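# Close and lock a mailer box lid using two arms

## Task

Shut the mailer box lid so that all of its flaps end up inside the box walls and the lock tabs on the front flap are caught beneath the front wall's ledge. The box must stay close to its original spot and orientation, and no other object on the table may be in contact with it.

## Robot and tools

Robot: two UF850 arms. left_arm carries a left hand and sits at (+0.047, +0.330, +0.016) m. right_arm carries a right hand and sits at (-0.353 in y; full base +0.040, -0.353, +0.016) m. Each hand has sixteen motors: index, middle and ring fingers with four hinges each, plus a four-hinge thumb. A post stands behind the arms.

Scene frame: the origin is at table height, midway between the arms. +x points out over the table, +z points up, and +y points toward left_arm. Image left and right do not follow arm names. Printed positions can be off by a few cm, more at long reach.

Hand point axes (right hand): +z runs along the straight fingers toward the tips, +x runs across the palm away from the thumb, and +y points out of the palm face. On the left hand +x points toward the thumb. A rigid mast at the wrist, on the palm side, can strike things.

The 48-number row. Both arms always share one row, even if only one arm moves. Every value is in [-1, 1]. The order is:
1. left dx, dy, dz, rx, ry, rz.
2. Sixteen left hand goals.
3. Left current_limit, then left speed.
4. Right dx, dy, dz, rx, ry, rz.
5. Sixteen right hand goals.
6. Right current_limit, then right speed.

The sixteen hand goals run: index_mcp, index_abd, index_pip, index_dip, middle_mcp, middle_abd, middle_pip, middle_dip, ring_mcp, ring_abd, ring_pip, ring_dip, thumb_cmc, thumb_axl, thumb_mcp, thumb_ipl. The same order is used in hand_goal, hand_measured, hand_current_ma and hand_state.

Pose numbers are offsets, not poses. dx, dy, dz move along the scene axes, and 1.0 equals 0.6 m. rx, ry, rz form a single rotation vector about the Hand target's position, and 1.0 equals 180 degrees. Offsets are measured from the arm's Hand target at the start of the action or move. Sending the same offset again moves the arm further. Six zeros means no new request for that arm.

Hand numbers are absolute hinge goals, scaled between each hinge's two stops. A 0 is a real goal, not 'keep'. To leave a hand unchanged, resend its hand_goal, hand_current_limit and hand_speed. Moving toward -1 bends a joint. Straight values: _mcp +0.75, _abd 0.00, _pip +0.58, _dip +0.70, thumb_cmc +0.71, thumb_axl +0.68, thumb_mcp +0.23, thumb_ipl +0.17.

current_limit maps -1..+1 to 0..550 mA. speed sets hinge speed as (speed+1)/2 of 8.5 rad/s. They begin at +0.4 and -0.6, and the last values sent stay in force. A motor held at 495 mA or more for 5 s shuts off for 10 s.

Tools:
- execute_actions(actions, cameras): actions is a list of actions. Each action is up to 15 rows, one per 1/30 s step. A short action repeats its last row until step 15. Every row is counted from that action's starting Hand target. Images appear only for an empty list or when cameras names them.
- move(target, speed, blend, blocking, cameras): drives straight-line paths. target is one 48-number row or a list of up to 15 rows. Every row is an offset from the same starting Hand targets. speed is in m/s, from 0.002 to 1, default 0.25; turns run at up to twice that in rad/s. It can be one value or one per target. blend, in metres, rounds off corners in a list; 0 stops at each point. All paths share a 10 s cap. The paths do not avoid obstacles, and faster moves overshoot and hit harder. blocking=false returns after about 0.5 s while the motion continues. The result adds a 'move:' line showing done, off_target, moving, held or fault, plus any limits. limits=paced means the pose was clipped; limits=held means steps were withheld.
- wait(seconds 0-3600): lets time pass without sending new commands.
- stop: brakes a running move.
- zoom_image(camera, region [x0,y0,x1,y1]): gives a closer view of the latest image from cam_head_left, cam_head_right or cam_high. The region can be at most 504 px on each side. Each camera image is 896x504.
- show_instructions: shows the reference images.
- clear_fault(arm): clears a reported torque fault on left_arm or right_arm.
- read_manual: returns licence texts.
- finished_scene(scene=1): ends the scene for good. The box must stay solved with no robot support.

Results: end_effector_position (m), end_effector_quat_wxyz and velocities, all in the scene frame. 'Hand target' is the last commanded pose after clipping; the next offsets count from it. The hand often settles short of this target. Another execute_actions call re-requests the target; if the hand still falls short, send the gap as an offset. Commanded orientation is limited to 32 degrees from the measured one.

For the hands, results show:
- hand_goal and hand_measured.
- hand_current_ma, where positive pushes toward -1.
- hand_state, one of moving, goal, blocked or overload.

Joint torques and temperatures are also reported. MOTOR HOT appears at 65 °C, and at 80 °C the brakes lock for 30-60 s.

Faults: when contact torque reaches a joint's limit, the arm backs off and halts until clear_fault is called. Hand commands sent during such a halt are discarded. The limits are waist 53.4, shoulder 53.4, elbow 44.5, forearm roll 15.8, wrist pitch 9.01 and wrist roll 10.1 N m. A HAND FAULT line cancels the rest of that reply's calls.

Avoid:
- Dropping anything, even slightly.
- Releasing parts while they still move.
- Slams and hard pushes.
- Striking the post or the table.
- Letting anything fall off the table.
- Arm-to-arm contact, including one hand closing on the other hand's fingers.

To stop an arm pressing on something, command its target back past the hand point.

Each tool is called after "Call:" by a JSON object that holds its "api" and its "payload", one argument or row to a line.

Reference images:

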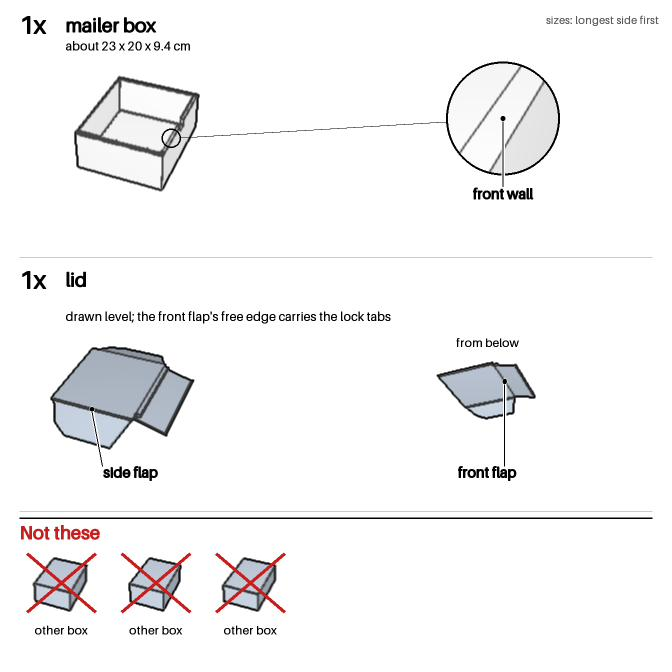

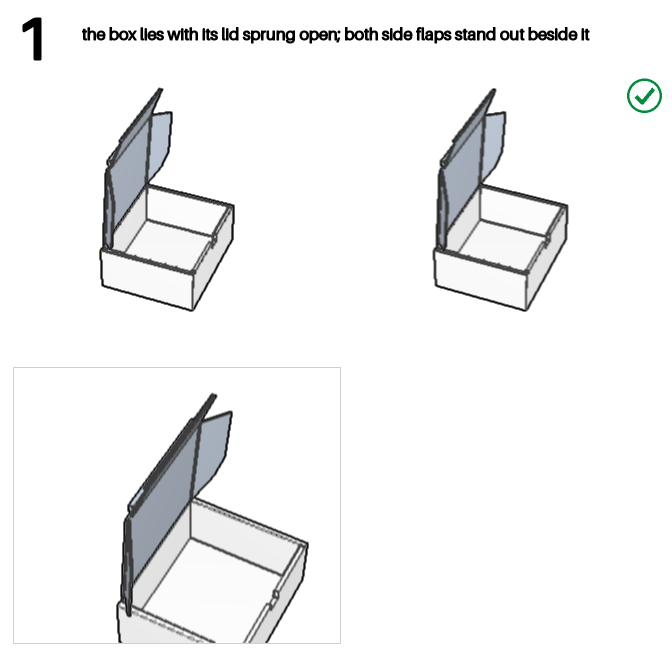

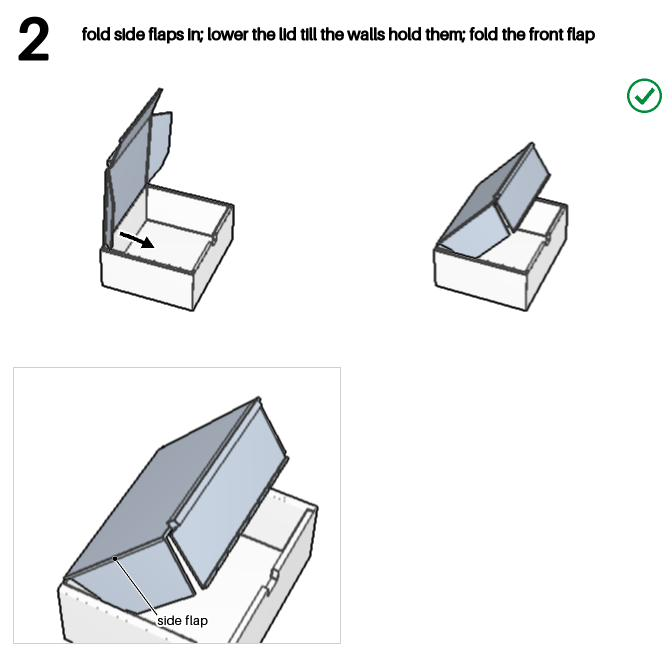

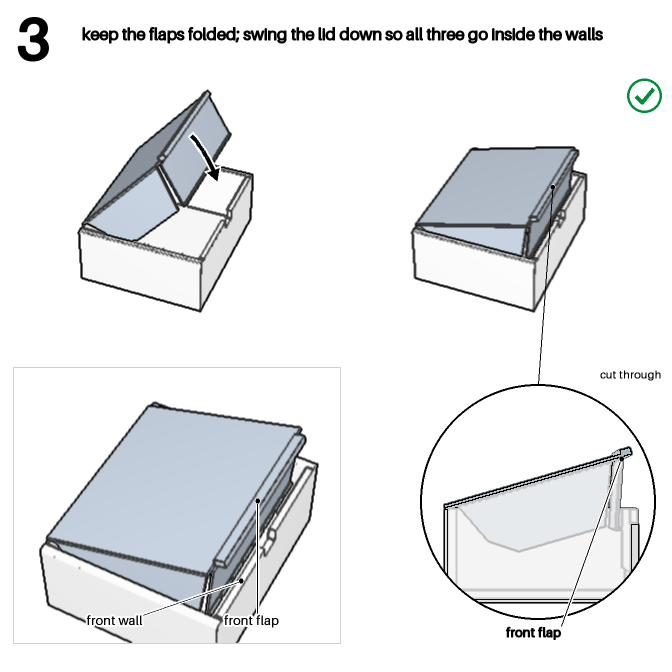

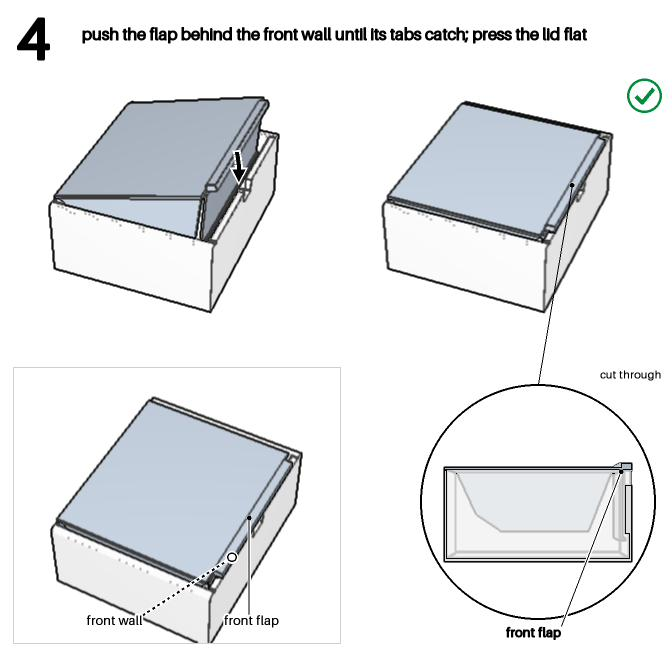

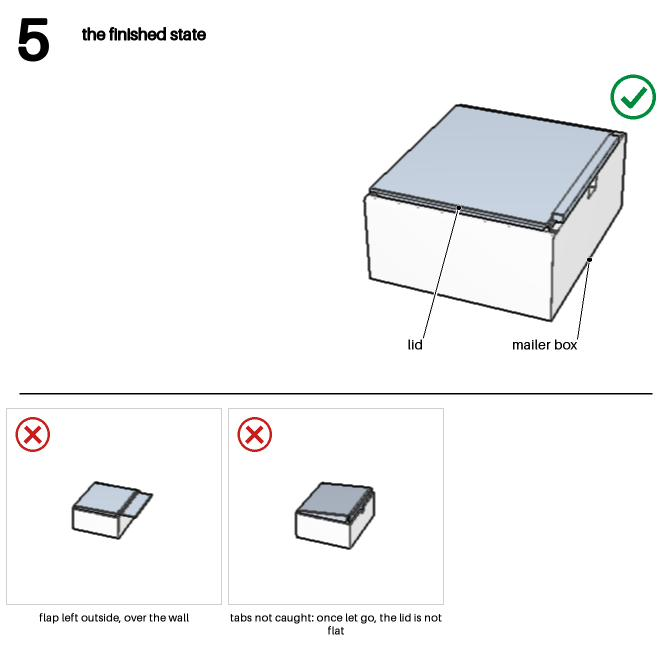

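## Session

Call:
{"api": "execute_actions", "payload": {
  "actions": []
}}

Scene clock: 0.00 s.
left_arm: end_effector_position=(+0.0987, +0.8254, +0.2058) hand_goal=(+0.754, +0.000, +0.576, +0.696, +0.754, +0.000, +0.576, +0.696, +0.754, +0.000, +0.576, +0.696, +0.714, +0.678, +0.226, +0.168) hand_measured=(+0.7535, +0.0007, +0.5770, +0.6958, +0.7535, -0.0008, +0.5770, +0.6958, +0.7523, -0.0008, +0.5770, +0.6958, +0.7142, +0.6767, +0.2252, +0.1681) hand_current_ma=(+3, -2, -9, -7, +2, -8, +11, -3, -4, +8, +7, +8, +8, -6, -3, -5) hand_state=(goal, goal, goal, goal, goal, goal, goal, goal, goal, goal, goal, goal, goal, goal, goal, goal) hand_current_limit=0.40 hand_speed=-0.60 end_effector_quat_wxyz=(+0.085, +0.877, -0.474, +0.008) | right_arm: end_effector_position=(+0.5430, -0.6079, +0.1277) hand_goal=(+0.754, +0.000, +0.576, +0.696, +0.754, +0.000, +0.576, +0.696, +0.754, +0.000, +0.576, +0.696, +0.714, +0.678, +0.226, +0.168) hand_measured=(+0.7523, -0.0023, +0.5770, +0.6958, +0.7535, -0.0008, +0.5770, +0.6958, +0.7535, -0.0008, +0.5770, +0.6971, +0.7142, +0.6767, +0.2262, +0.1672) hand_current_ma=(+2, +7, -3, -5, -3, +4, +5, +7, -12, +8, +7, -6, +2, +7, +3, -2) hand_state=(goal, goal, goal, goal, goal, goal, goal, goal, goal, goal, goal, goal, goal, goal, goal, goal) hand_current_limit=0.40 hand_speed=-0.60 end_effector_quat_wxyz=(-0.219, +0.935, -0.234, +0.152)
Joint positions: left_arm=[1.348 -0.687 -1.269 0.048 -0.749 -0.826] | right_arm=[-0.501 -0.645 -1.057 1.191 -0.552 2.02]
Joint velocities: within noise
Joint torques (N m): no reading
Motor temperatures (°C): left_arm=[27 30 29 32 30 40] | right_arm=[32 29 30 30 36 37]
Hand target: left_arm +0.0987, +0.8254, +0.2058; +0.085, +0.877, -0.474, +0.008 | right_arm +0.5430, -0.6079, +0.1277; -0.219, +0.935, -0.234, +0.152

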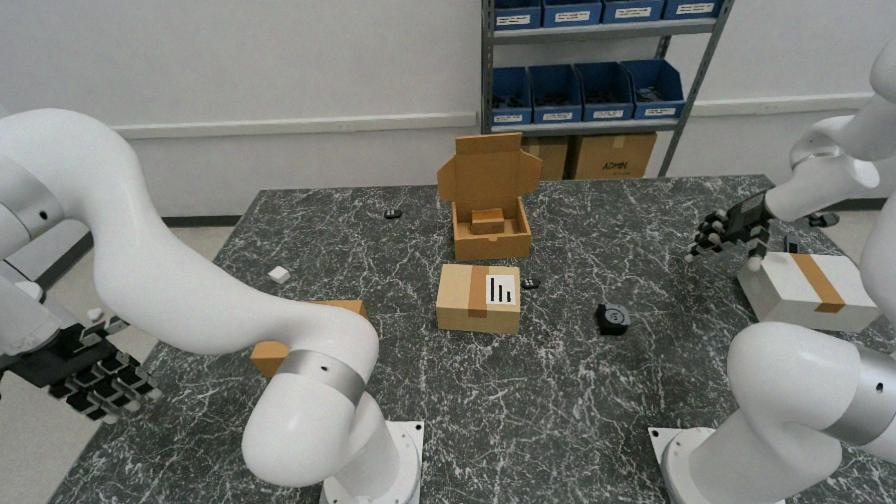

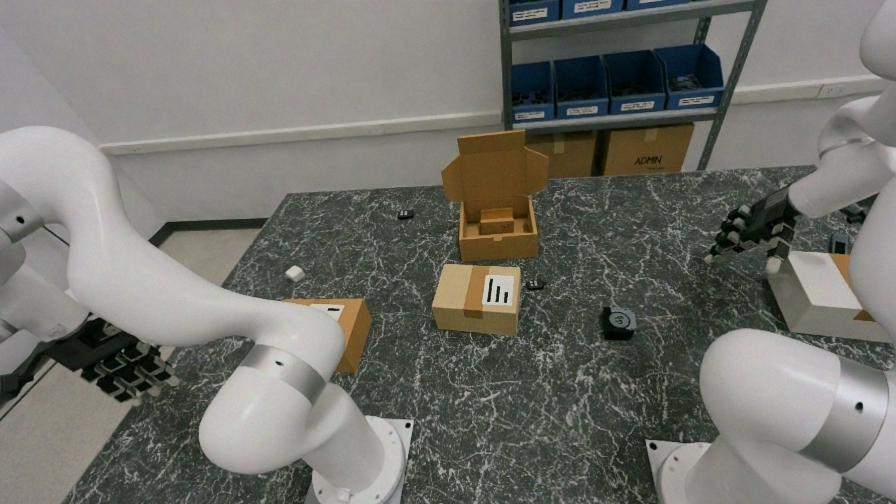

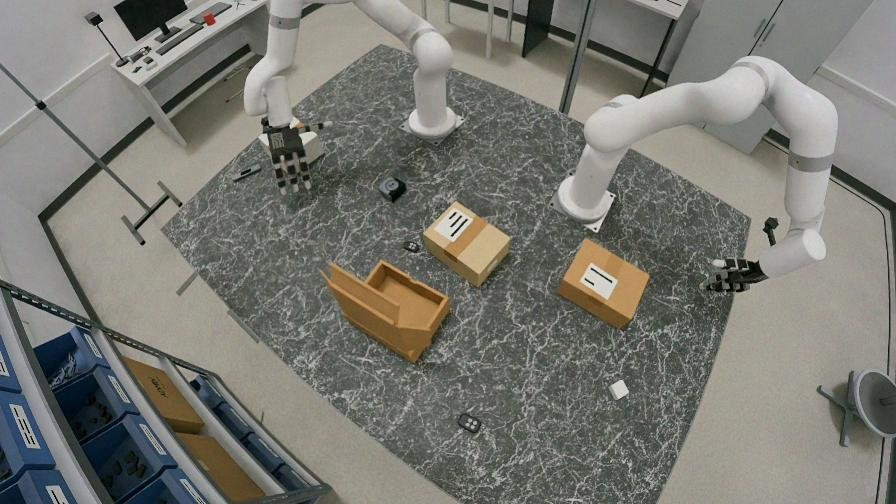

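Call:
{"api": "zoom_image", "payload": {
  "camera": "cam_head_left",
  "region": [400, 120, 580, 350]
}}

Call:
{"api": "zoom_image", "payload": {
  "camera": "cam_head_right",
  "region": [400, 120, 580, 350]
}}

Call:
{"api": "zoom_image", "payload": {
  "camera": "cam_high",
  "region": [300, 180, 540, 380]
}}

Scaled by 2.191 from the camera's image (finer frame: 1280x720).

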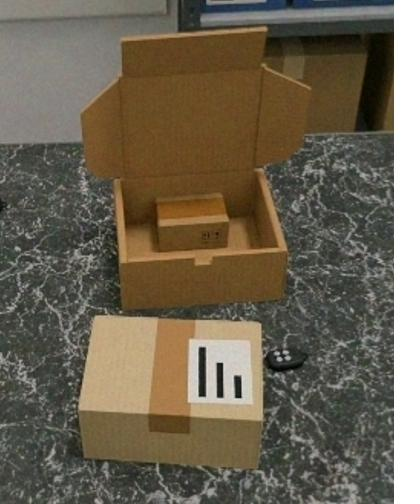

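Scaled by 2.191 from the camera's image (finer frame: 1280x720).

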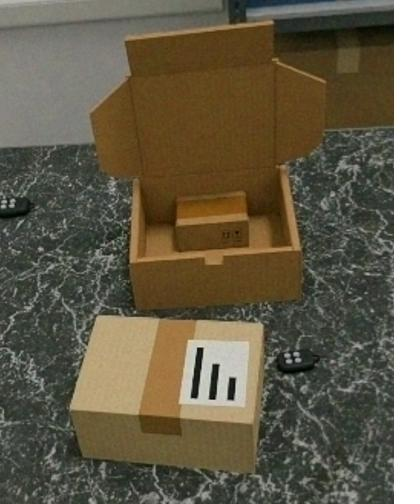

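Scaled by 2.100 from the camera's image (finer frame: 1280x720).

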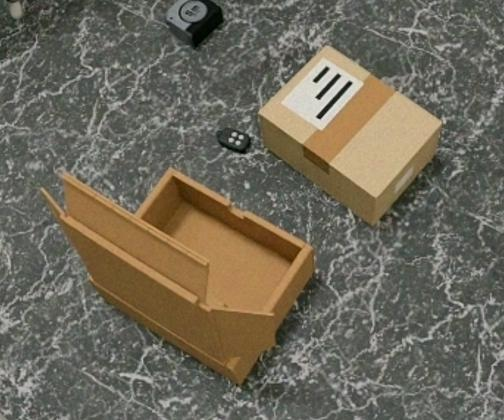

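Call:
{"api": "zoom_image", "payload": {
  "camera": "cam_head_left",
  "region": [640, 150, 896, 350]
}}

Call:
{"api": "zoom_image", "payload": {
  "camera": "cam_head_left",
  "region": [0, 280, 200, 440]
}}

Call:
{"api": "zoom_image", "payload": {
  "camera": "cam_head_left",
  "region": [300, 380, 560, 504]
}}

Call:
{"api": "zoom_image", "payload": {
  "camera": "cam_head_left",
  "region": [600, 380, 860, 504]
}}

Scaled by 1.969 from the camera's image (finer frame: 1280x720).

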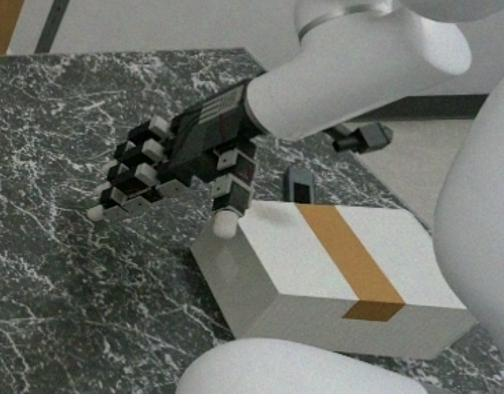

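Scaled by 2.520 from the camera's image (finer frame: 1280x720).

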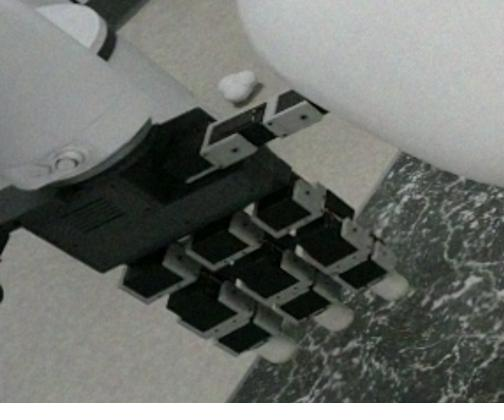

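Scaled by 1.938 from the camera's image (finer frame: 1280x720).

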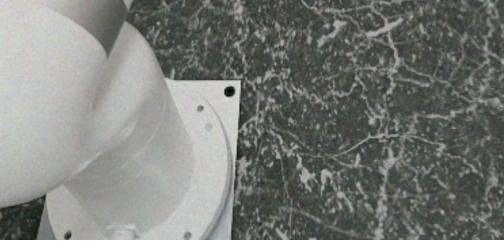

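Scaled by 1.938 from the camera's image (finer frame: 1280x720).

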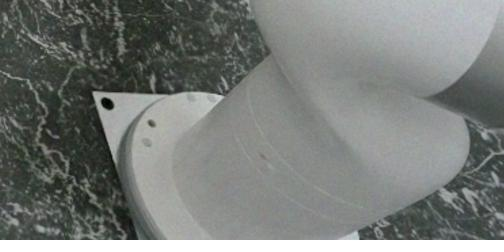

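Call:
{"api": "zoom_image", "payload": {
  "camera": "cam_head_left",
  "region": [440, 0, 780, 200]
}}

Call:
{"api": "zoom_image", "payload": {
  "camera": "cam_head_right",
  "region": [440, 0, 780, 200]
}}

Scaled by 1.482 from the camera's image (finer frame: 1280x720).

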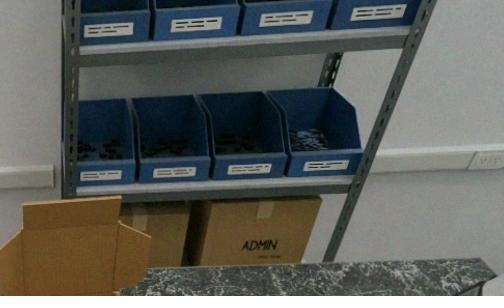

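Scaled by 1.482 from the camera's image (finer frame: 1280x720).

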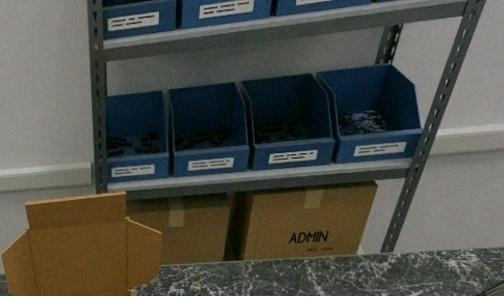

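Call:
{"api": "move", "payload": {
  "target": [
    [0.1667,-0.0833,0.4,0,0,0,0.754,0,0.576,0.696,0.754,0,0.576,0.696,0.754,0,0.576,0.696,0.714,0.678,0.226,0.168,0.4,-0.6,-0.083,0.083,0.417,0,0,0,0.754,0,0.576,0.696,0.754,0,0.576,0.696,0.754,0,0.576,0.696,0.714,0.678,0.226,0.168,0.4,-0.6],
    [0.585,-0.342,0.357,-0.0272,-0.1471,0.3218,0.754,0,0.576,0.696,0.754,0,0.576,0.696,0.754,0,0.576,0.696,0.714,0.678,0.226,0.168,0.4,-0.6,-0.072,0.18,0.487,0.3315,0.1287,-0.7364,0.754,0,0.576,0.696,0.754,0,0.576,0.696,0.754,0,0.576,0.696,0.714,0.678,0.226,0.168,0.4,-0.6]
  ],
  "speed": 0.3,
  "blend": 0.05,
  "cameras": ["all"]
}}

Scene clock: 373.50 s.
left_arm: end_effector_position=(+0.4497, +0.6202, +0.4200) hand_goal=(+0.754, +0.000, +0.576, +0.696, +0.754, +0.000, +0.576, +0.696, +0.754, +0.000, +0.576, +0.696, +0.714, +0.678, +0.226, +0.168) hand_measured=(+0.7523, +0.0007, +0.5693, +0.6958, +0.7535, +0.0007, +0.5705, +0.6958, +0.7535, -0.0008, +0.5693, +0.6958, +0.7142, +0.6777, +0.2203, +0.1681) hand_current_ma=(+5, -1, -9, -8, +7, -10, +9, -3, -3, +3, +11, +5, +6, -10, -2, -8) hand_state=(goal, goal, goal, goal, goal, goal, goal, goal, goal, goal, goal, goal, goal, goal, goal, goal) hand_current_limit=0.40 hand_speed=-0.60 end_effector_quat_wxyz=(+0.000, +0.966, +0.000, +0.259) | right_arm: end_effector_position=(+0.4998, -0.4999, +0.4199) hand_goal=(+0.754, +0.000, +0.576, +0.696, +0.754, +0.000, +0.576, +0.696, +0.754, +0.000, +0.576, +0.696, +0.714, +0.678, +0.226, +0.168) hand_measured=(+0.7426, -0.0110, +0.5770, +0.6945, +0.7450, -0.0110, +0.5770, +0.6945, +0.7462, -0.0066, +0.5770, +0.6958, +0.7142, +0.6767, +0.2222, +0.1681) hand_current_ma=(-18, -14, +4, -3, -18, -7, +7, +8, -28, +0, +10, -9, +4, +4, -6, +1) hand_state=(goal, goal, goal, goal, goal, goal, goal, goal, goal, goal, goal, goal, goal, goal, goal, goal) hand_current_limit=0.40 hand_speed=-0.60 end_effector_quat_wxyz=(+0.259, +0.000, +0.966, +0.000)
Joint positions: left_arm=[0.925 -0.115 -0.965 -0.724 -0.654 -1.66] | right_arm=[-0.586 0.038 -0.806 0.655 -0.493 5.142]
Joint torques (N m): left_arm=[-0.01 24.52 -20.35 -0.12 0.02 -0.03] | right_arm=[-0.01 19.55 -20.9 0.89 0.31 2.72]
Hand target: left_arm +0.4497, +0.6202, +0.4200; +0.000, +0.966, +0.000, +0.259 | right_arm +0.4998, -0.4999, +0.4199; +0.259, +0.000, +0.966, +0.000
Off the commanded pose: left_arm 0.000 m, 0 deg | right_arm 0.000 m, 0 deg.
move: done

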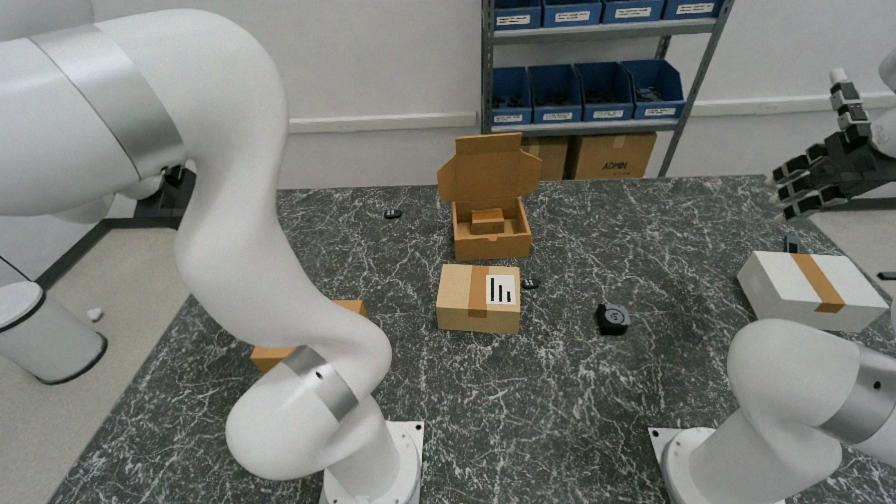

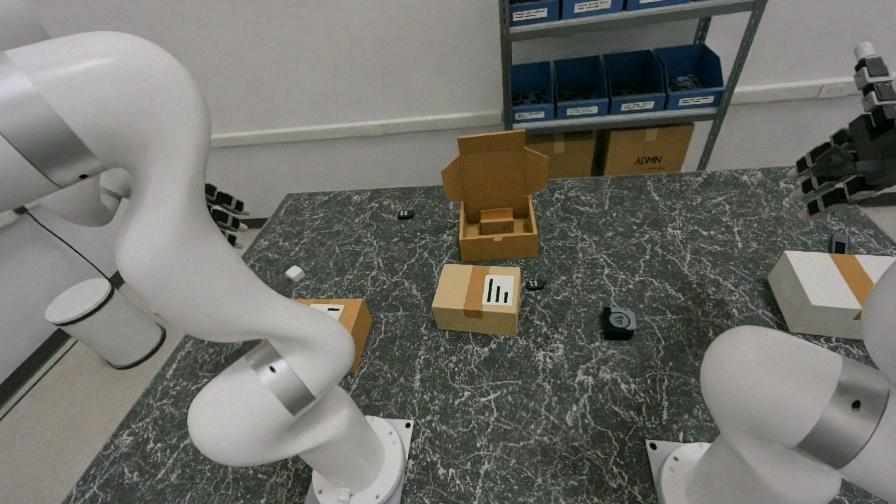

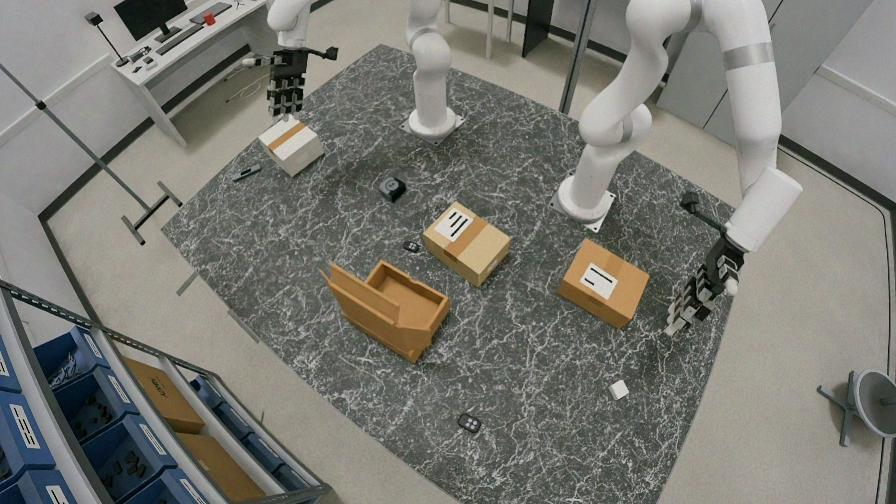

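Call:
{"api": "move", "payload": {
  "target": [0.583,-0.333,-0.033,0,0,0,-0.479,0,0.577,0.696,0.137,0,-0.737,0.696,0.753,0,-0.883,-0.609,0.714,0.678,0.226,0.168,0.4,-0.6,0.467,0.233,-0.033,0,0,0,-0.479,0,0.577,0.696,0.137,0,-0.737,0.696,0.753,0,-0.883,-0.609,0.714,0.678,0.226,0.168,0.4,-0.6],
  "speed": 0.3,
  "cameras": ["all"]
}}

Scene clock: 379.03 s.
left_arm: end_effector_position=(+0.7995, +0.4204, +0.4002) hand_goal=(-0.478, +0.000, +0.578, +0.696, +0.138, +0.000, -0.736, +0.696, +0.754, +0.000, -0.882, -0.608, +0.714, +0.678, +0.226, +0.168) hand_measured=(-0.4392, +0.0007, +0.5782, +0.6958, +0.1613, +0.0007, -0.7254, +0.6958, +0.7595, -0.0008, -0.8730, -0.6063, +0.7092, +0.6777, +0.2203, +0.1681) hand_current_ma=(+11, -4, -7, -9, +7, -6, +9, -3, -5, +7, +8, +9, +7, -12, +1, -10) hand_state=(blocked, goal, goal, goal, blocked, goal, goal, goal, goal, goal, goal, goal, goal, goal, goal, goal) hand_current_limit=0.40 hand_speed=-0.60 end_effector_quat_wxyz=(+0.000, +0.966, +0.000, +0.259) | right_arm: end_effector_position=(+0.7800, -0.3601, +0.4001) hand_goal=(-0.478, +0.000, +0.578, +0.696, +0.138, +0.000, -0.736, +0.696, +0.754, +0.000, -0.882, -0.608, +0.714, +0.678, +0.226, +0.168) hand_measured=(-0.4428, -0.0110, +0.5847, +0.7034, +0.1553, -0.0096, -0.7280, +0.7022, +0.7535, -0.0066, -0.8755, -0.6076, +0.7092, +0.6777, +0.2232, +0.1681) hand_current_ma=(+74, -13, +9, +14, +35, -13, +19, +17, -8, -3, +17, -9, -2, +7, -2, +1) hand_state=(blocked, goal, goal, goal, goal, goal, goal, goal, goal, goal, goal, goal, goal, goal, goal, goal) hand_current_limit=0.40 hand_speed=-0.60 end_effector_quat_wxyz=(+0.259, +0.000, +0.966, +0.000)
Joint positions: left_arm=[0.258 -0.58 -1.527 -0.308 -0.459 -2.626] | right_arm=[-0.123 -0.504 -1.415 0.195 -0.399 5.974]
Joint torques (N m): left_arm=[-0.02 26.65 -21.28 0.27 0.64 -0.09] | right_arm=[-0.02 38.25 -21.11 0.85 0.74 0.09]
Hand target: left_arm +0.7995, +0.4204, +0.4002; +0.000, +0.966, +0.000, +0.259 | right_arm +0.7800, -0.3601, +0.4001; +0.259, +0.000, +0.966, +0.000
Off the commanded pose: left_arm 0.000 m, 0 deg | right_arm 0.000 m, 0 deg.
move: done

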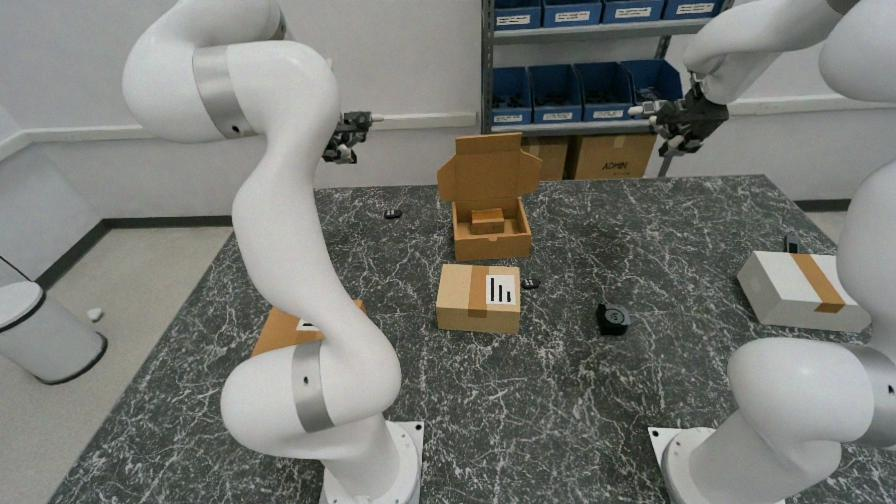

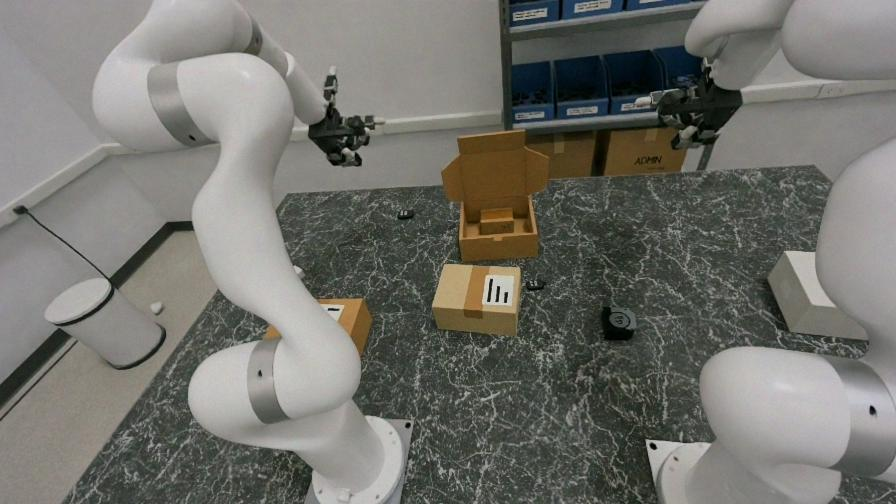

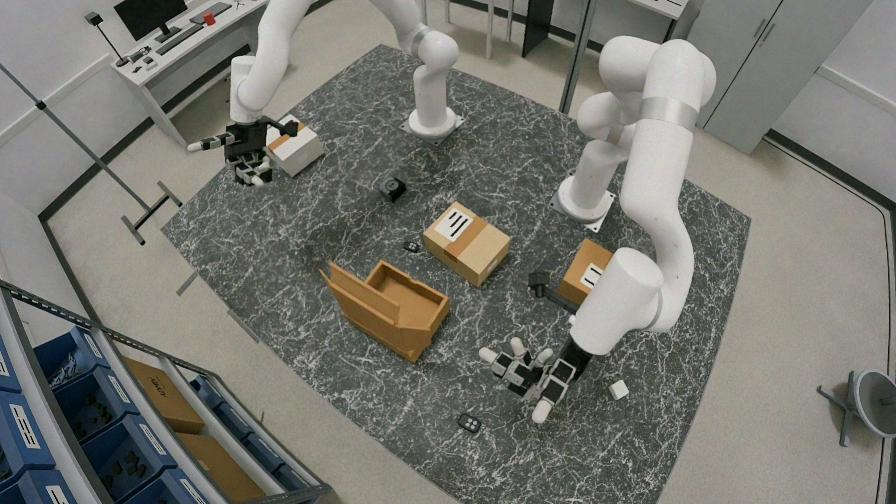

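Call:
{"api": "zoom_image", "payload": {
  "camera": "cam_head_left",
  "region": [300, 70, 560, 270]
}}

Call:
{"api": "zoom_image", "payload": {
  "camera": "cam_head_right",
  "region": [290, 50, 560, 270]
}}

Call:
{"api": "zoom_image", "payload": {
  "camera": "cam_head_left",
  "region": [560, 50, 760, 200]
}}

Call:
{"api": "zoom_image", "payload": {
  "camera": "cam_high",
  "region": [300, 220, 660, 480]
}}

Scaled by 1.938 from the camera's image (finer frame: 1280x720).

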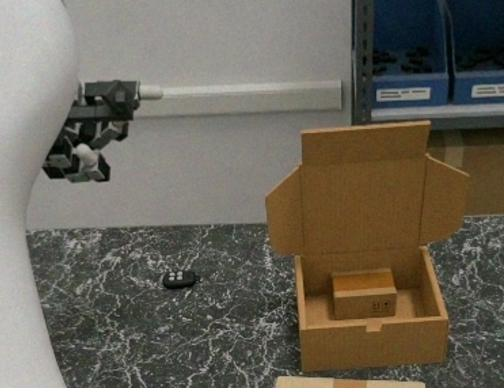

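Scaled by 1.867 from the camera's image (finer frame: 1280x720).

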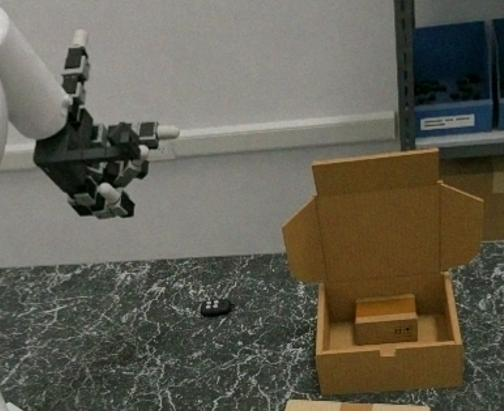

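Scaled by 2.520 from the camera's image (finer frame: 1280x720).

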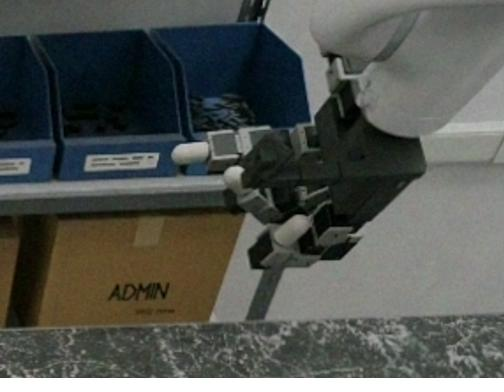

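Scaled by 1.400 from the camera's image (finer frame: 1280x720).

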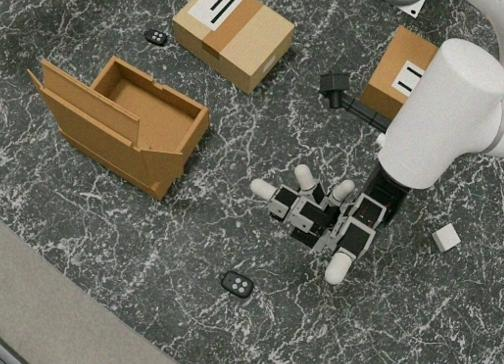

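Call:
{"api": "move", "payload": {
  "target": [0.2125,-0.184,-0.167,0,0,0,-0.479,0,0.577,0.696,0.137,0,-0.737,0.696,0.753,0,-0.883,-0.609,0.714,0.678,0.226,0.168,0.4,-0.6,0.255,0.2835,-0.167,0,0,0,-0.479,0,0.577,0.696,0.137,0,-0.737,0.696,0.753,0,-0.883,-0.609,0.714,0.678,0.226,0.168,0.4,-0.6],
  "speed": 0.2,
  "cameras": ["all"]
}}

Call:
{"api": "zoom_image", "payload": {
  "camera": "cam_high",
  "region": [200, 200, 560, 460]
}}

Call:
{"api": "zoom_image", "payload": {
  "camera": "cam_head_left",
  "region": [370, 80, 630, 280]
}}

Scene clock: 436.50 s.
left_arm: end_effector_position=(+0.9270, +0.3100, +0.3000) hand_goal=(-0.478, +0.000, +0.578, +0.696, +0.138, +0.000, -0.736, +0.696, +0.754, +0.000, -0.882, -0.608, +0.714, +0.678, +0.226, +0.168) hand_measured=(-0.4392, -0.0008, +0.5782, +0.6958, +0.1613, +0.0007, -0.7254, +0.6958, +0.7595, +0.0007, -0.8730, -0.6063, +0.7079, +0.6767, +0.2203, +0.1672) hand_current_ma=(+13, -3, -14, -10, +9, -10, +13, -1, -5, +4, +11, +9, +6, -8, +3, -10) hand_state=(blocked, goal, goal, goal, blocked, goal, goal, goal, goal, goal, goal, goal, goal, goal, goal, goal) hand_current_limit=0.40 hand_speed=-0.60 end_effector_quat_wxyz=(+0.000, +0.966, +0.000, +0.259) | right_arm: end_effector_position=(+0.9329, -0.1903, +0.2999) hand_goal=(-0.478, +0.000, +0.578, +0.696, +0.138, +0.000, -0.736, +0.696, +0.754, +0.000, -0.882, -0.608, +0.714, +0.678, +0.226, +0.168) hand_measured=(-0.4441, -0.0110, +0.5847, +0.7034, +0.1565, -0.0096, -0.7305, +0.7022, +0.7535, -0.0052, -0.8768, -0.6089, +0.7154, +0.6767, +0.2212, +0.1681) hand_current_ma=(+73, -7, +10, +13, +30, -11, +14, +25, -7, +5, +14, -10, +2, +8, -4, +3) hand_state=(blocked, goal, goal, goal, goal, goal, goal, goal, goal, goal, goal, goal, goal, goal, goal, goal) hand_current_limit=0.40 hand_speed=-0.60 end_effector_quat_wxyz=(+0.260, -0.020, +0.965, +0.028)
Joint positions: left_arm=[0.071 -0.96 -1.912 -0.1 -0.432 -2.977] | right_arm=[0.109 -1.019 -2.005 0.053 -0.459 6.282]
Joint torques (N m): left_arm=[-0.02 35.3 -21.45 0.43 0.8 -0.09] | right_arm=[-0.02 51.56 -21.34 0.83 0.83 0.09]
Hand target: left_arm +0.9270, +0.3100, +0.3000; +0.000, +0.966, +0.000, +0.259 | right_arm +0.9330, -0.1900, +0.2999; +0.259, +0.000, +0.966, +0.000
Off the commanded pose: left_arm 0.000 m, 0 deg | right_arm 0.000 m, 4 deg.
joint sent to its limit (right arm) — joint 6 (wrist roll), upper limit. The joint targets are off in orientation, not in position.
move: off_target (right_arm)

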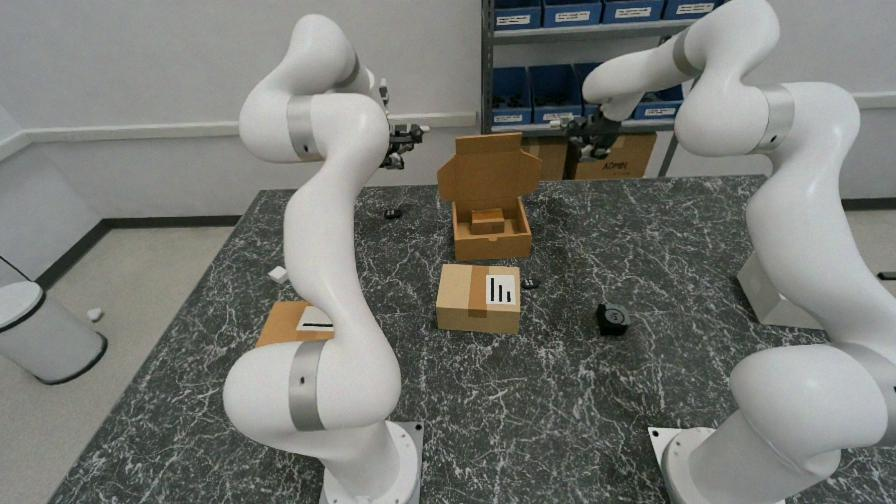

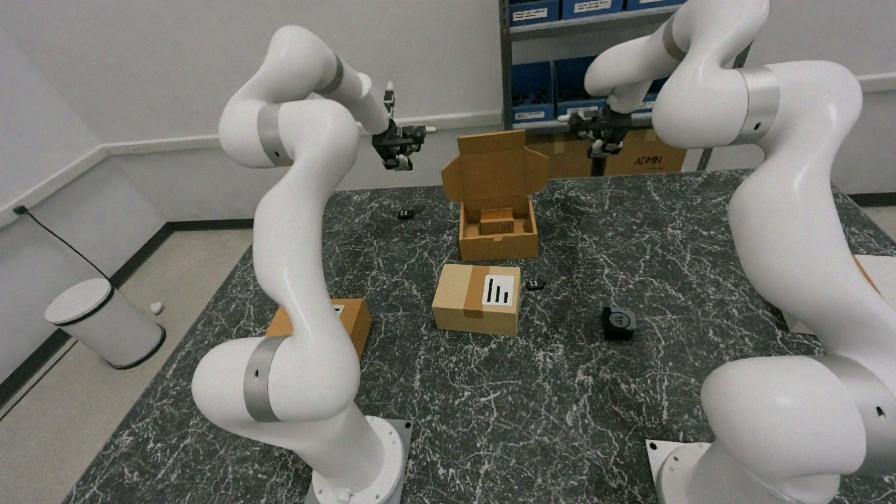

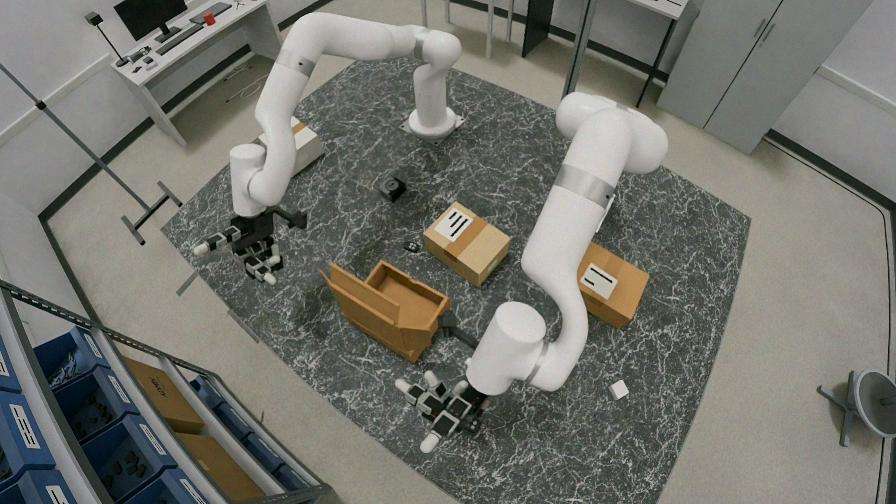

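Scaled by 1.400 from the camera's image (finer frame: 1280x720).

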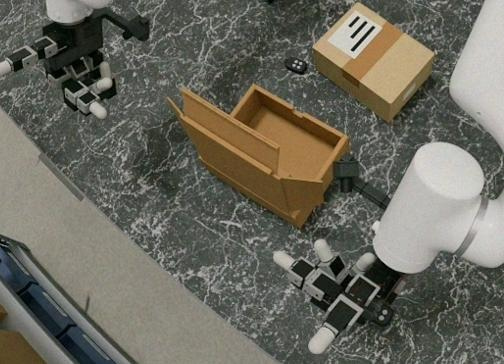

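Scaled by 1.938 from the camera's image (finer frame: 1280x720).

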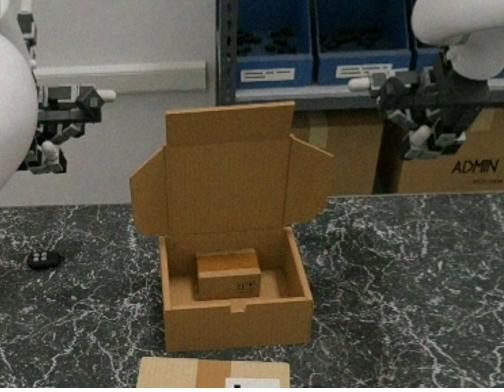

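Call:
{"api": "move", "payload": {
  "target": [
    [0,0,-0.197,0,0,0,-0.479,0,0.577,0.696,0.137,0,-0.737,0.696,0.753,0,-0.883,-0.609,0.714,0.678,0.226,0.168,0.4,-0.6,-0.22,-0.38,0.2,0,0,0,-0.479,0,0.577,0.696,0.137,0,-0.737,0.696,0.753,0,-0.883,-0.609,0.714,0.678,0.226,0.168,0.4,-0.6],
    [0,0,-0.197,0,0,0,-0.479,0,0.577,0.696,0.137,0,-0.737,0.696,0.753,0,-0.883,-0.609,0.714,0.678,0.226,0.168,0.4,-0.6,-0.22,-0.38,0.2,-0.3333,0,0.5773,-0.479,0,0.577,0.696,0.137,0,-0.737,0.696,0.753,0,-0.883,-0.609,0.714,0.678,0.226,0.168,0.4,-0.6],
    [0,0,-0.197,0,0,0,-0.479,0,0.577,0.696,0.137,0,-0.737,0.696,0.753,0,-0.883,-0.609,0.714,0.678,0.226,0.168,0.4,-0.6,-0.22,-0.38,0.2,0.3333,0,-0.5773,-0.479,0,0.577,0.696,0.137,0,-0.737,0.696,0.753,0,-0.883,-0.609,0.714,0.678,0.226,0.168,0.4,-0.6],
    [0,0,-0.197,0,0,0,-0.479,0,0.577,0.696,0.137,0,-0.737,0.696,0.753,0,-0.883,-0.609,0.714,0.678,0.226,0.168,0.4,-0.6,-0.22,-0.38,0.2,0,0,0,-0.479,0,0.577,0.696,0.137,0,-0.737,0.696,0.753,0,-0.883,-0.609,0.714,0.678,0.226,0.168,0.4,-0.6]
  ],
  "speed": [0.3, 0.6, 0.6, 0.6],
  "blend": [0.05, 0.05, 0.05, 0],
  "cameras": ["all"]
}}

Call:
{"api": "zoom_image", "payload": {
  "camera": "cam_high",
  "region": [280, 200, 560, 460]
}}

Call:
{"api": "zoom_image", "payload": {
  "camera": "cam_head_left",
  "region": [370, 80, 630, 280]
}}

Scene clock: 459.33 s.
left_arm: end_effector_position=(+0.9270, +0.3100, +0.1818) hand_goal=(-0.478, +0.000, +0.578, +0.696, +0.138, +0.000, -0.736, +0.696, +0.754, +0.000, -0.882, -0.608, +0.714, +0.678, +0.226, +0.168) hand_measured=(-0.4392, +0.0007, +0.5770, +0.6958, +0.1613, -0.0008, -0.7254, +0.6958, +0.7595, -0.0008, -0.8717, -0.6063, +0.7154, +0.6777, +0.2203, +0.1681) hand_current_ma=(+12, -1, -5, -9, +8, -7, +10, -3, -5, +1, +4, +4, +4, -12, +4, -9) hand_state=(blocked, goal, goal, goal, blocked, goal, goal, goal, goal, goal, goal, goal, goal, goal, goal, goal) hand_current_limit=0.40 hand_speed=-0.60 end_effector_quat_wxyz=(+0.000, +0.966, +0.000, +0.259) | right_arm: end_effector_position=(+0.8010, -0.4180, +0.4199) hand_goal=(-0.478, +0.000, +0.578, +0.696, +0.138, +0.000, -0.736, +0.696, +0.754, +0.000, -0.882, -0.608, +0.714, +0.678, +0.226, +0.168) hand_measured=(-0.4428, -0.0110, +0.5847, +0.7034, +0.1553, -0.0096, -0.7280, +0.7034, +0.7583, -0.0066, -0.8755, -0.6076, +0.7180, +0.6767, +0.2222, +0.1691) hand_current_ma=(+76, -9, +15, +11, +38, -11, +22, +19, -2, +0, +18, -5, +11, +8, -7, -2) hand_state=(blocked, goal, goal, goal, goal, goal, goal, goal, goal, goal, goal, goal, goal, goal, goal, goal) hand_current_limit=0.40 hand_speed=-0.60 end_effector_quat_wxyz=(+0.259, +0.000, +0.966, +0.000)
Joint positions: left_arm=[0.071 -1.097 -1.878 -0.163 -0.262 -2.911] | right_arm=[-0.207 -0.57 -1.557 0.251 -0.488 -0.425]
Joint torques (N m): left_arm=[-0.02 52.58 -20.53 0.37 0.78 -0.09] | right_arm=[-0.02 40.51 -21.36 0.94 0.69 0.09]
Hand target: left_arm +0.9270, +0.3100, +0.1818; +0.000, +0.966, +0.000, +0.259 | right_arm +0.8010, -0.4180, +0.4199; +0.259, +0.000, +0.966, +0.000
Off the commanded pose: left_arm 0.000 m, 0 deg | right_arm 0.000 m, 0 deg.
move: done

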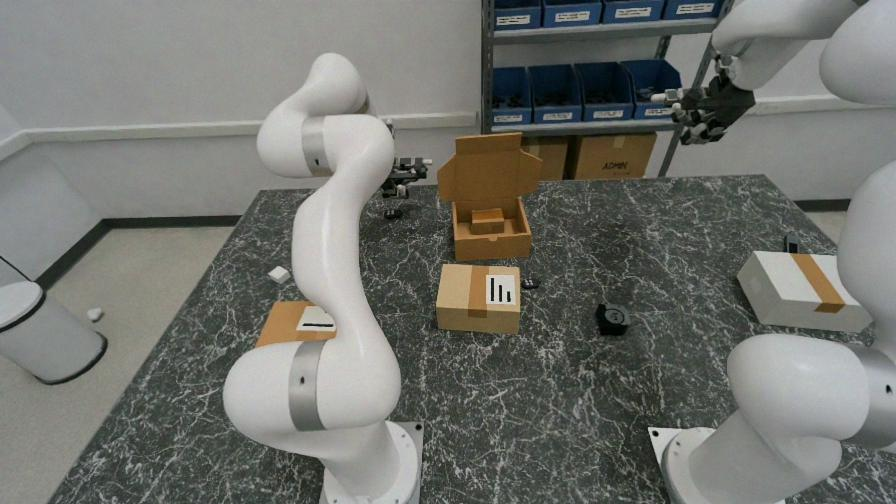

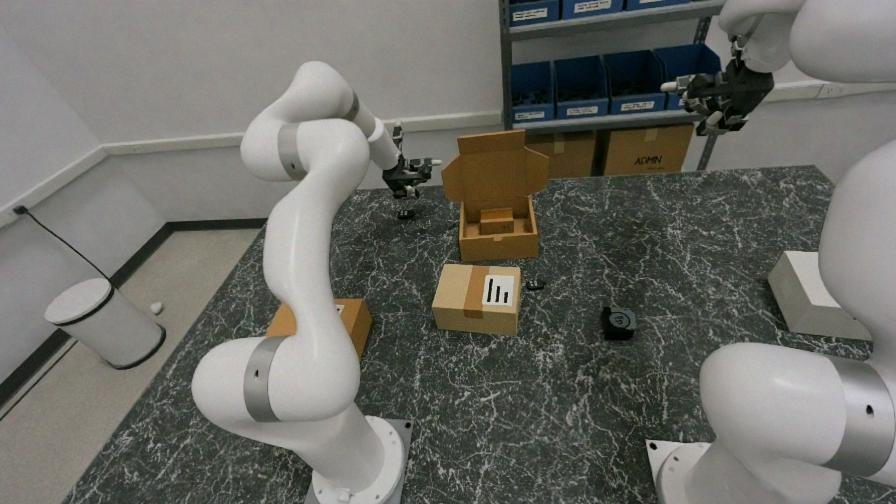

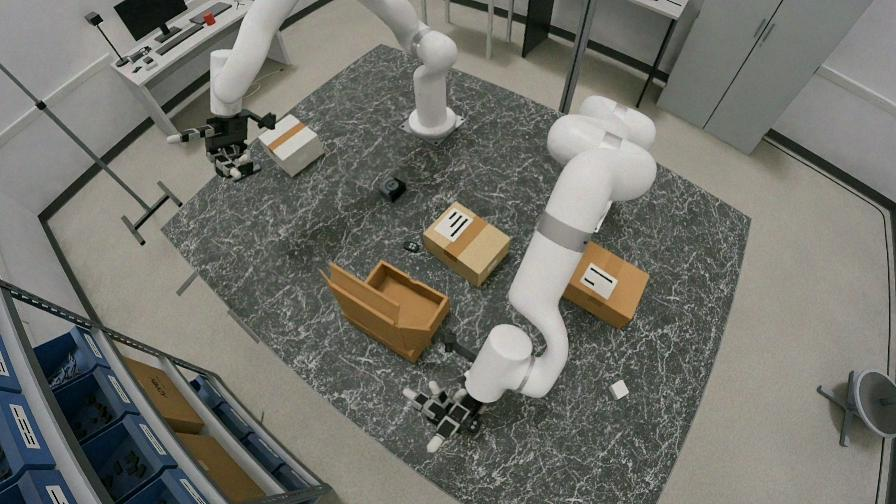

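Scaled by 1.800 from the camera's image (finer frame: 1280x720).

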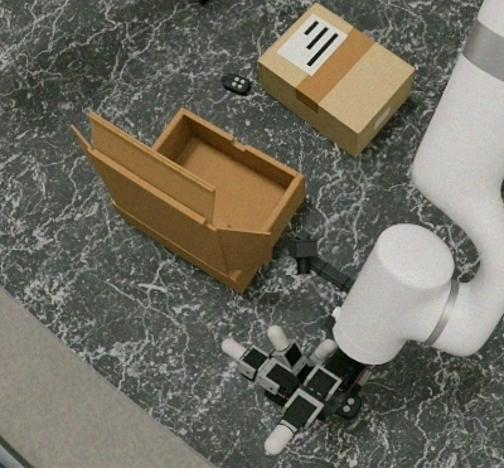

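Scaled by 1.938 from the camera's image (finer frame: 1280x720).

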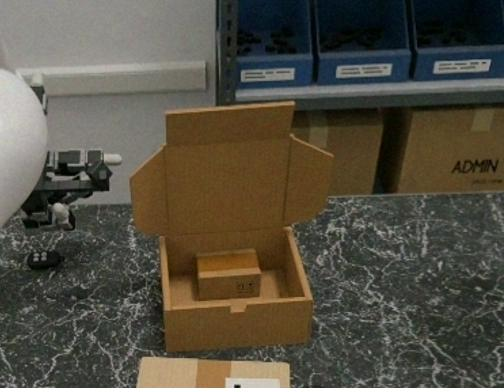

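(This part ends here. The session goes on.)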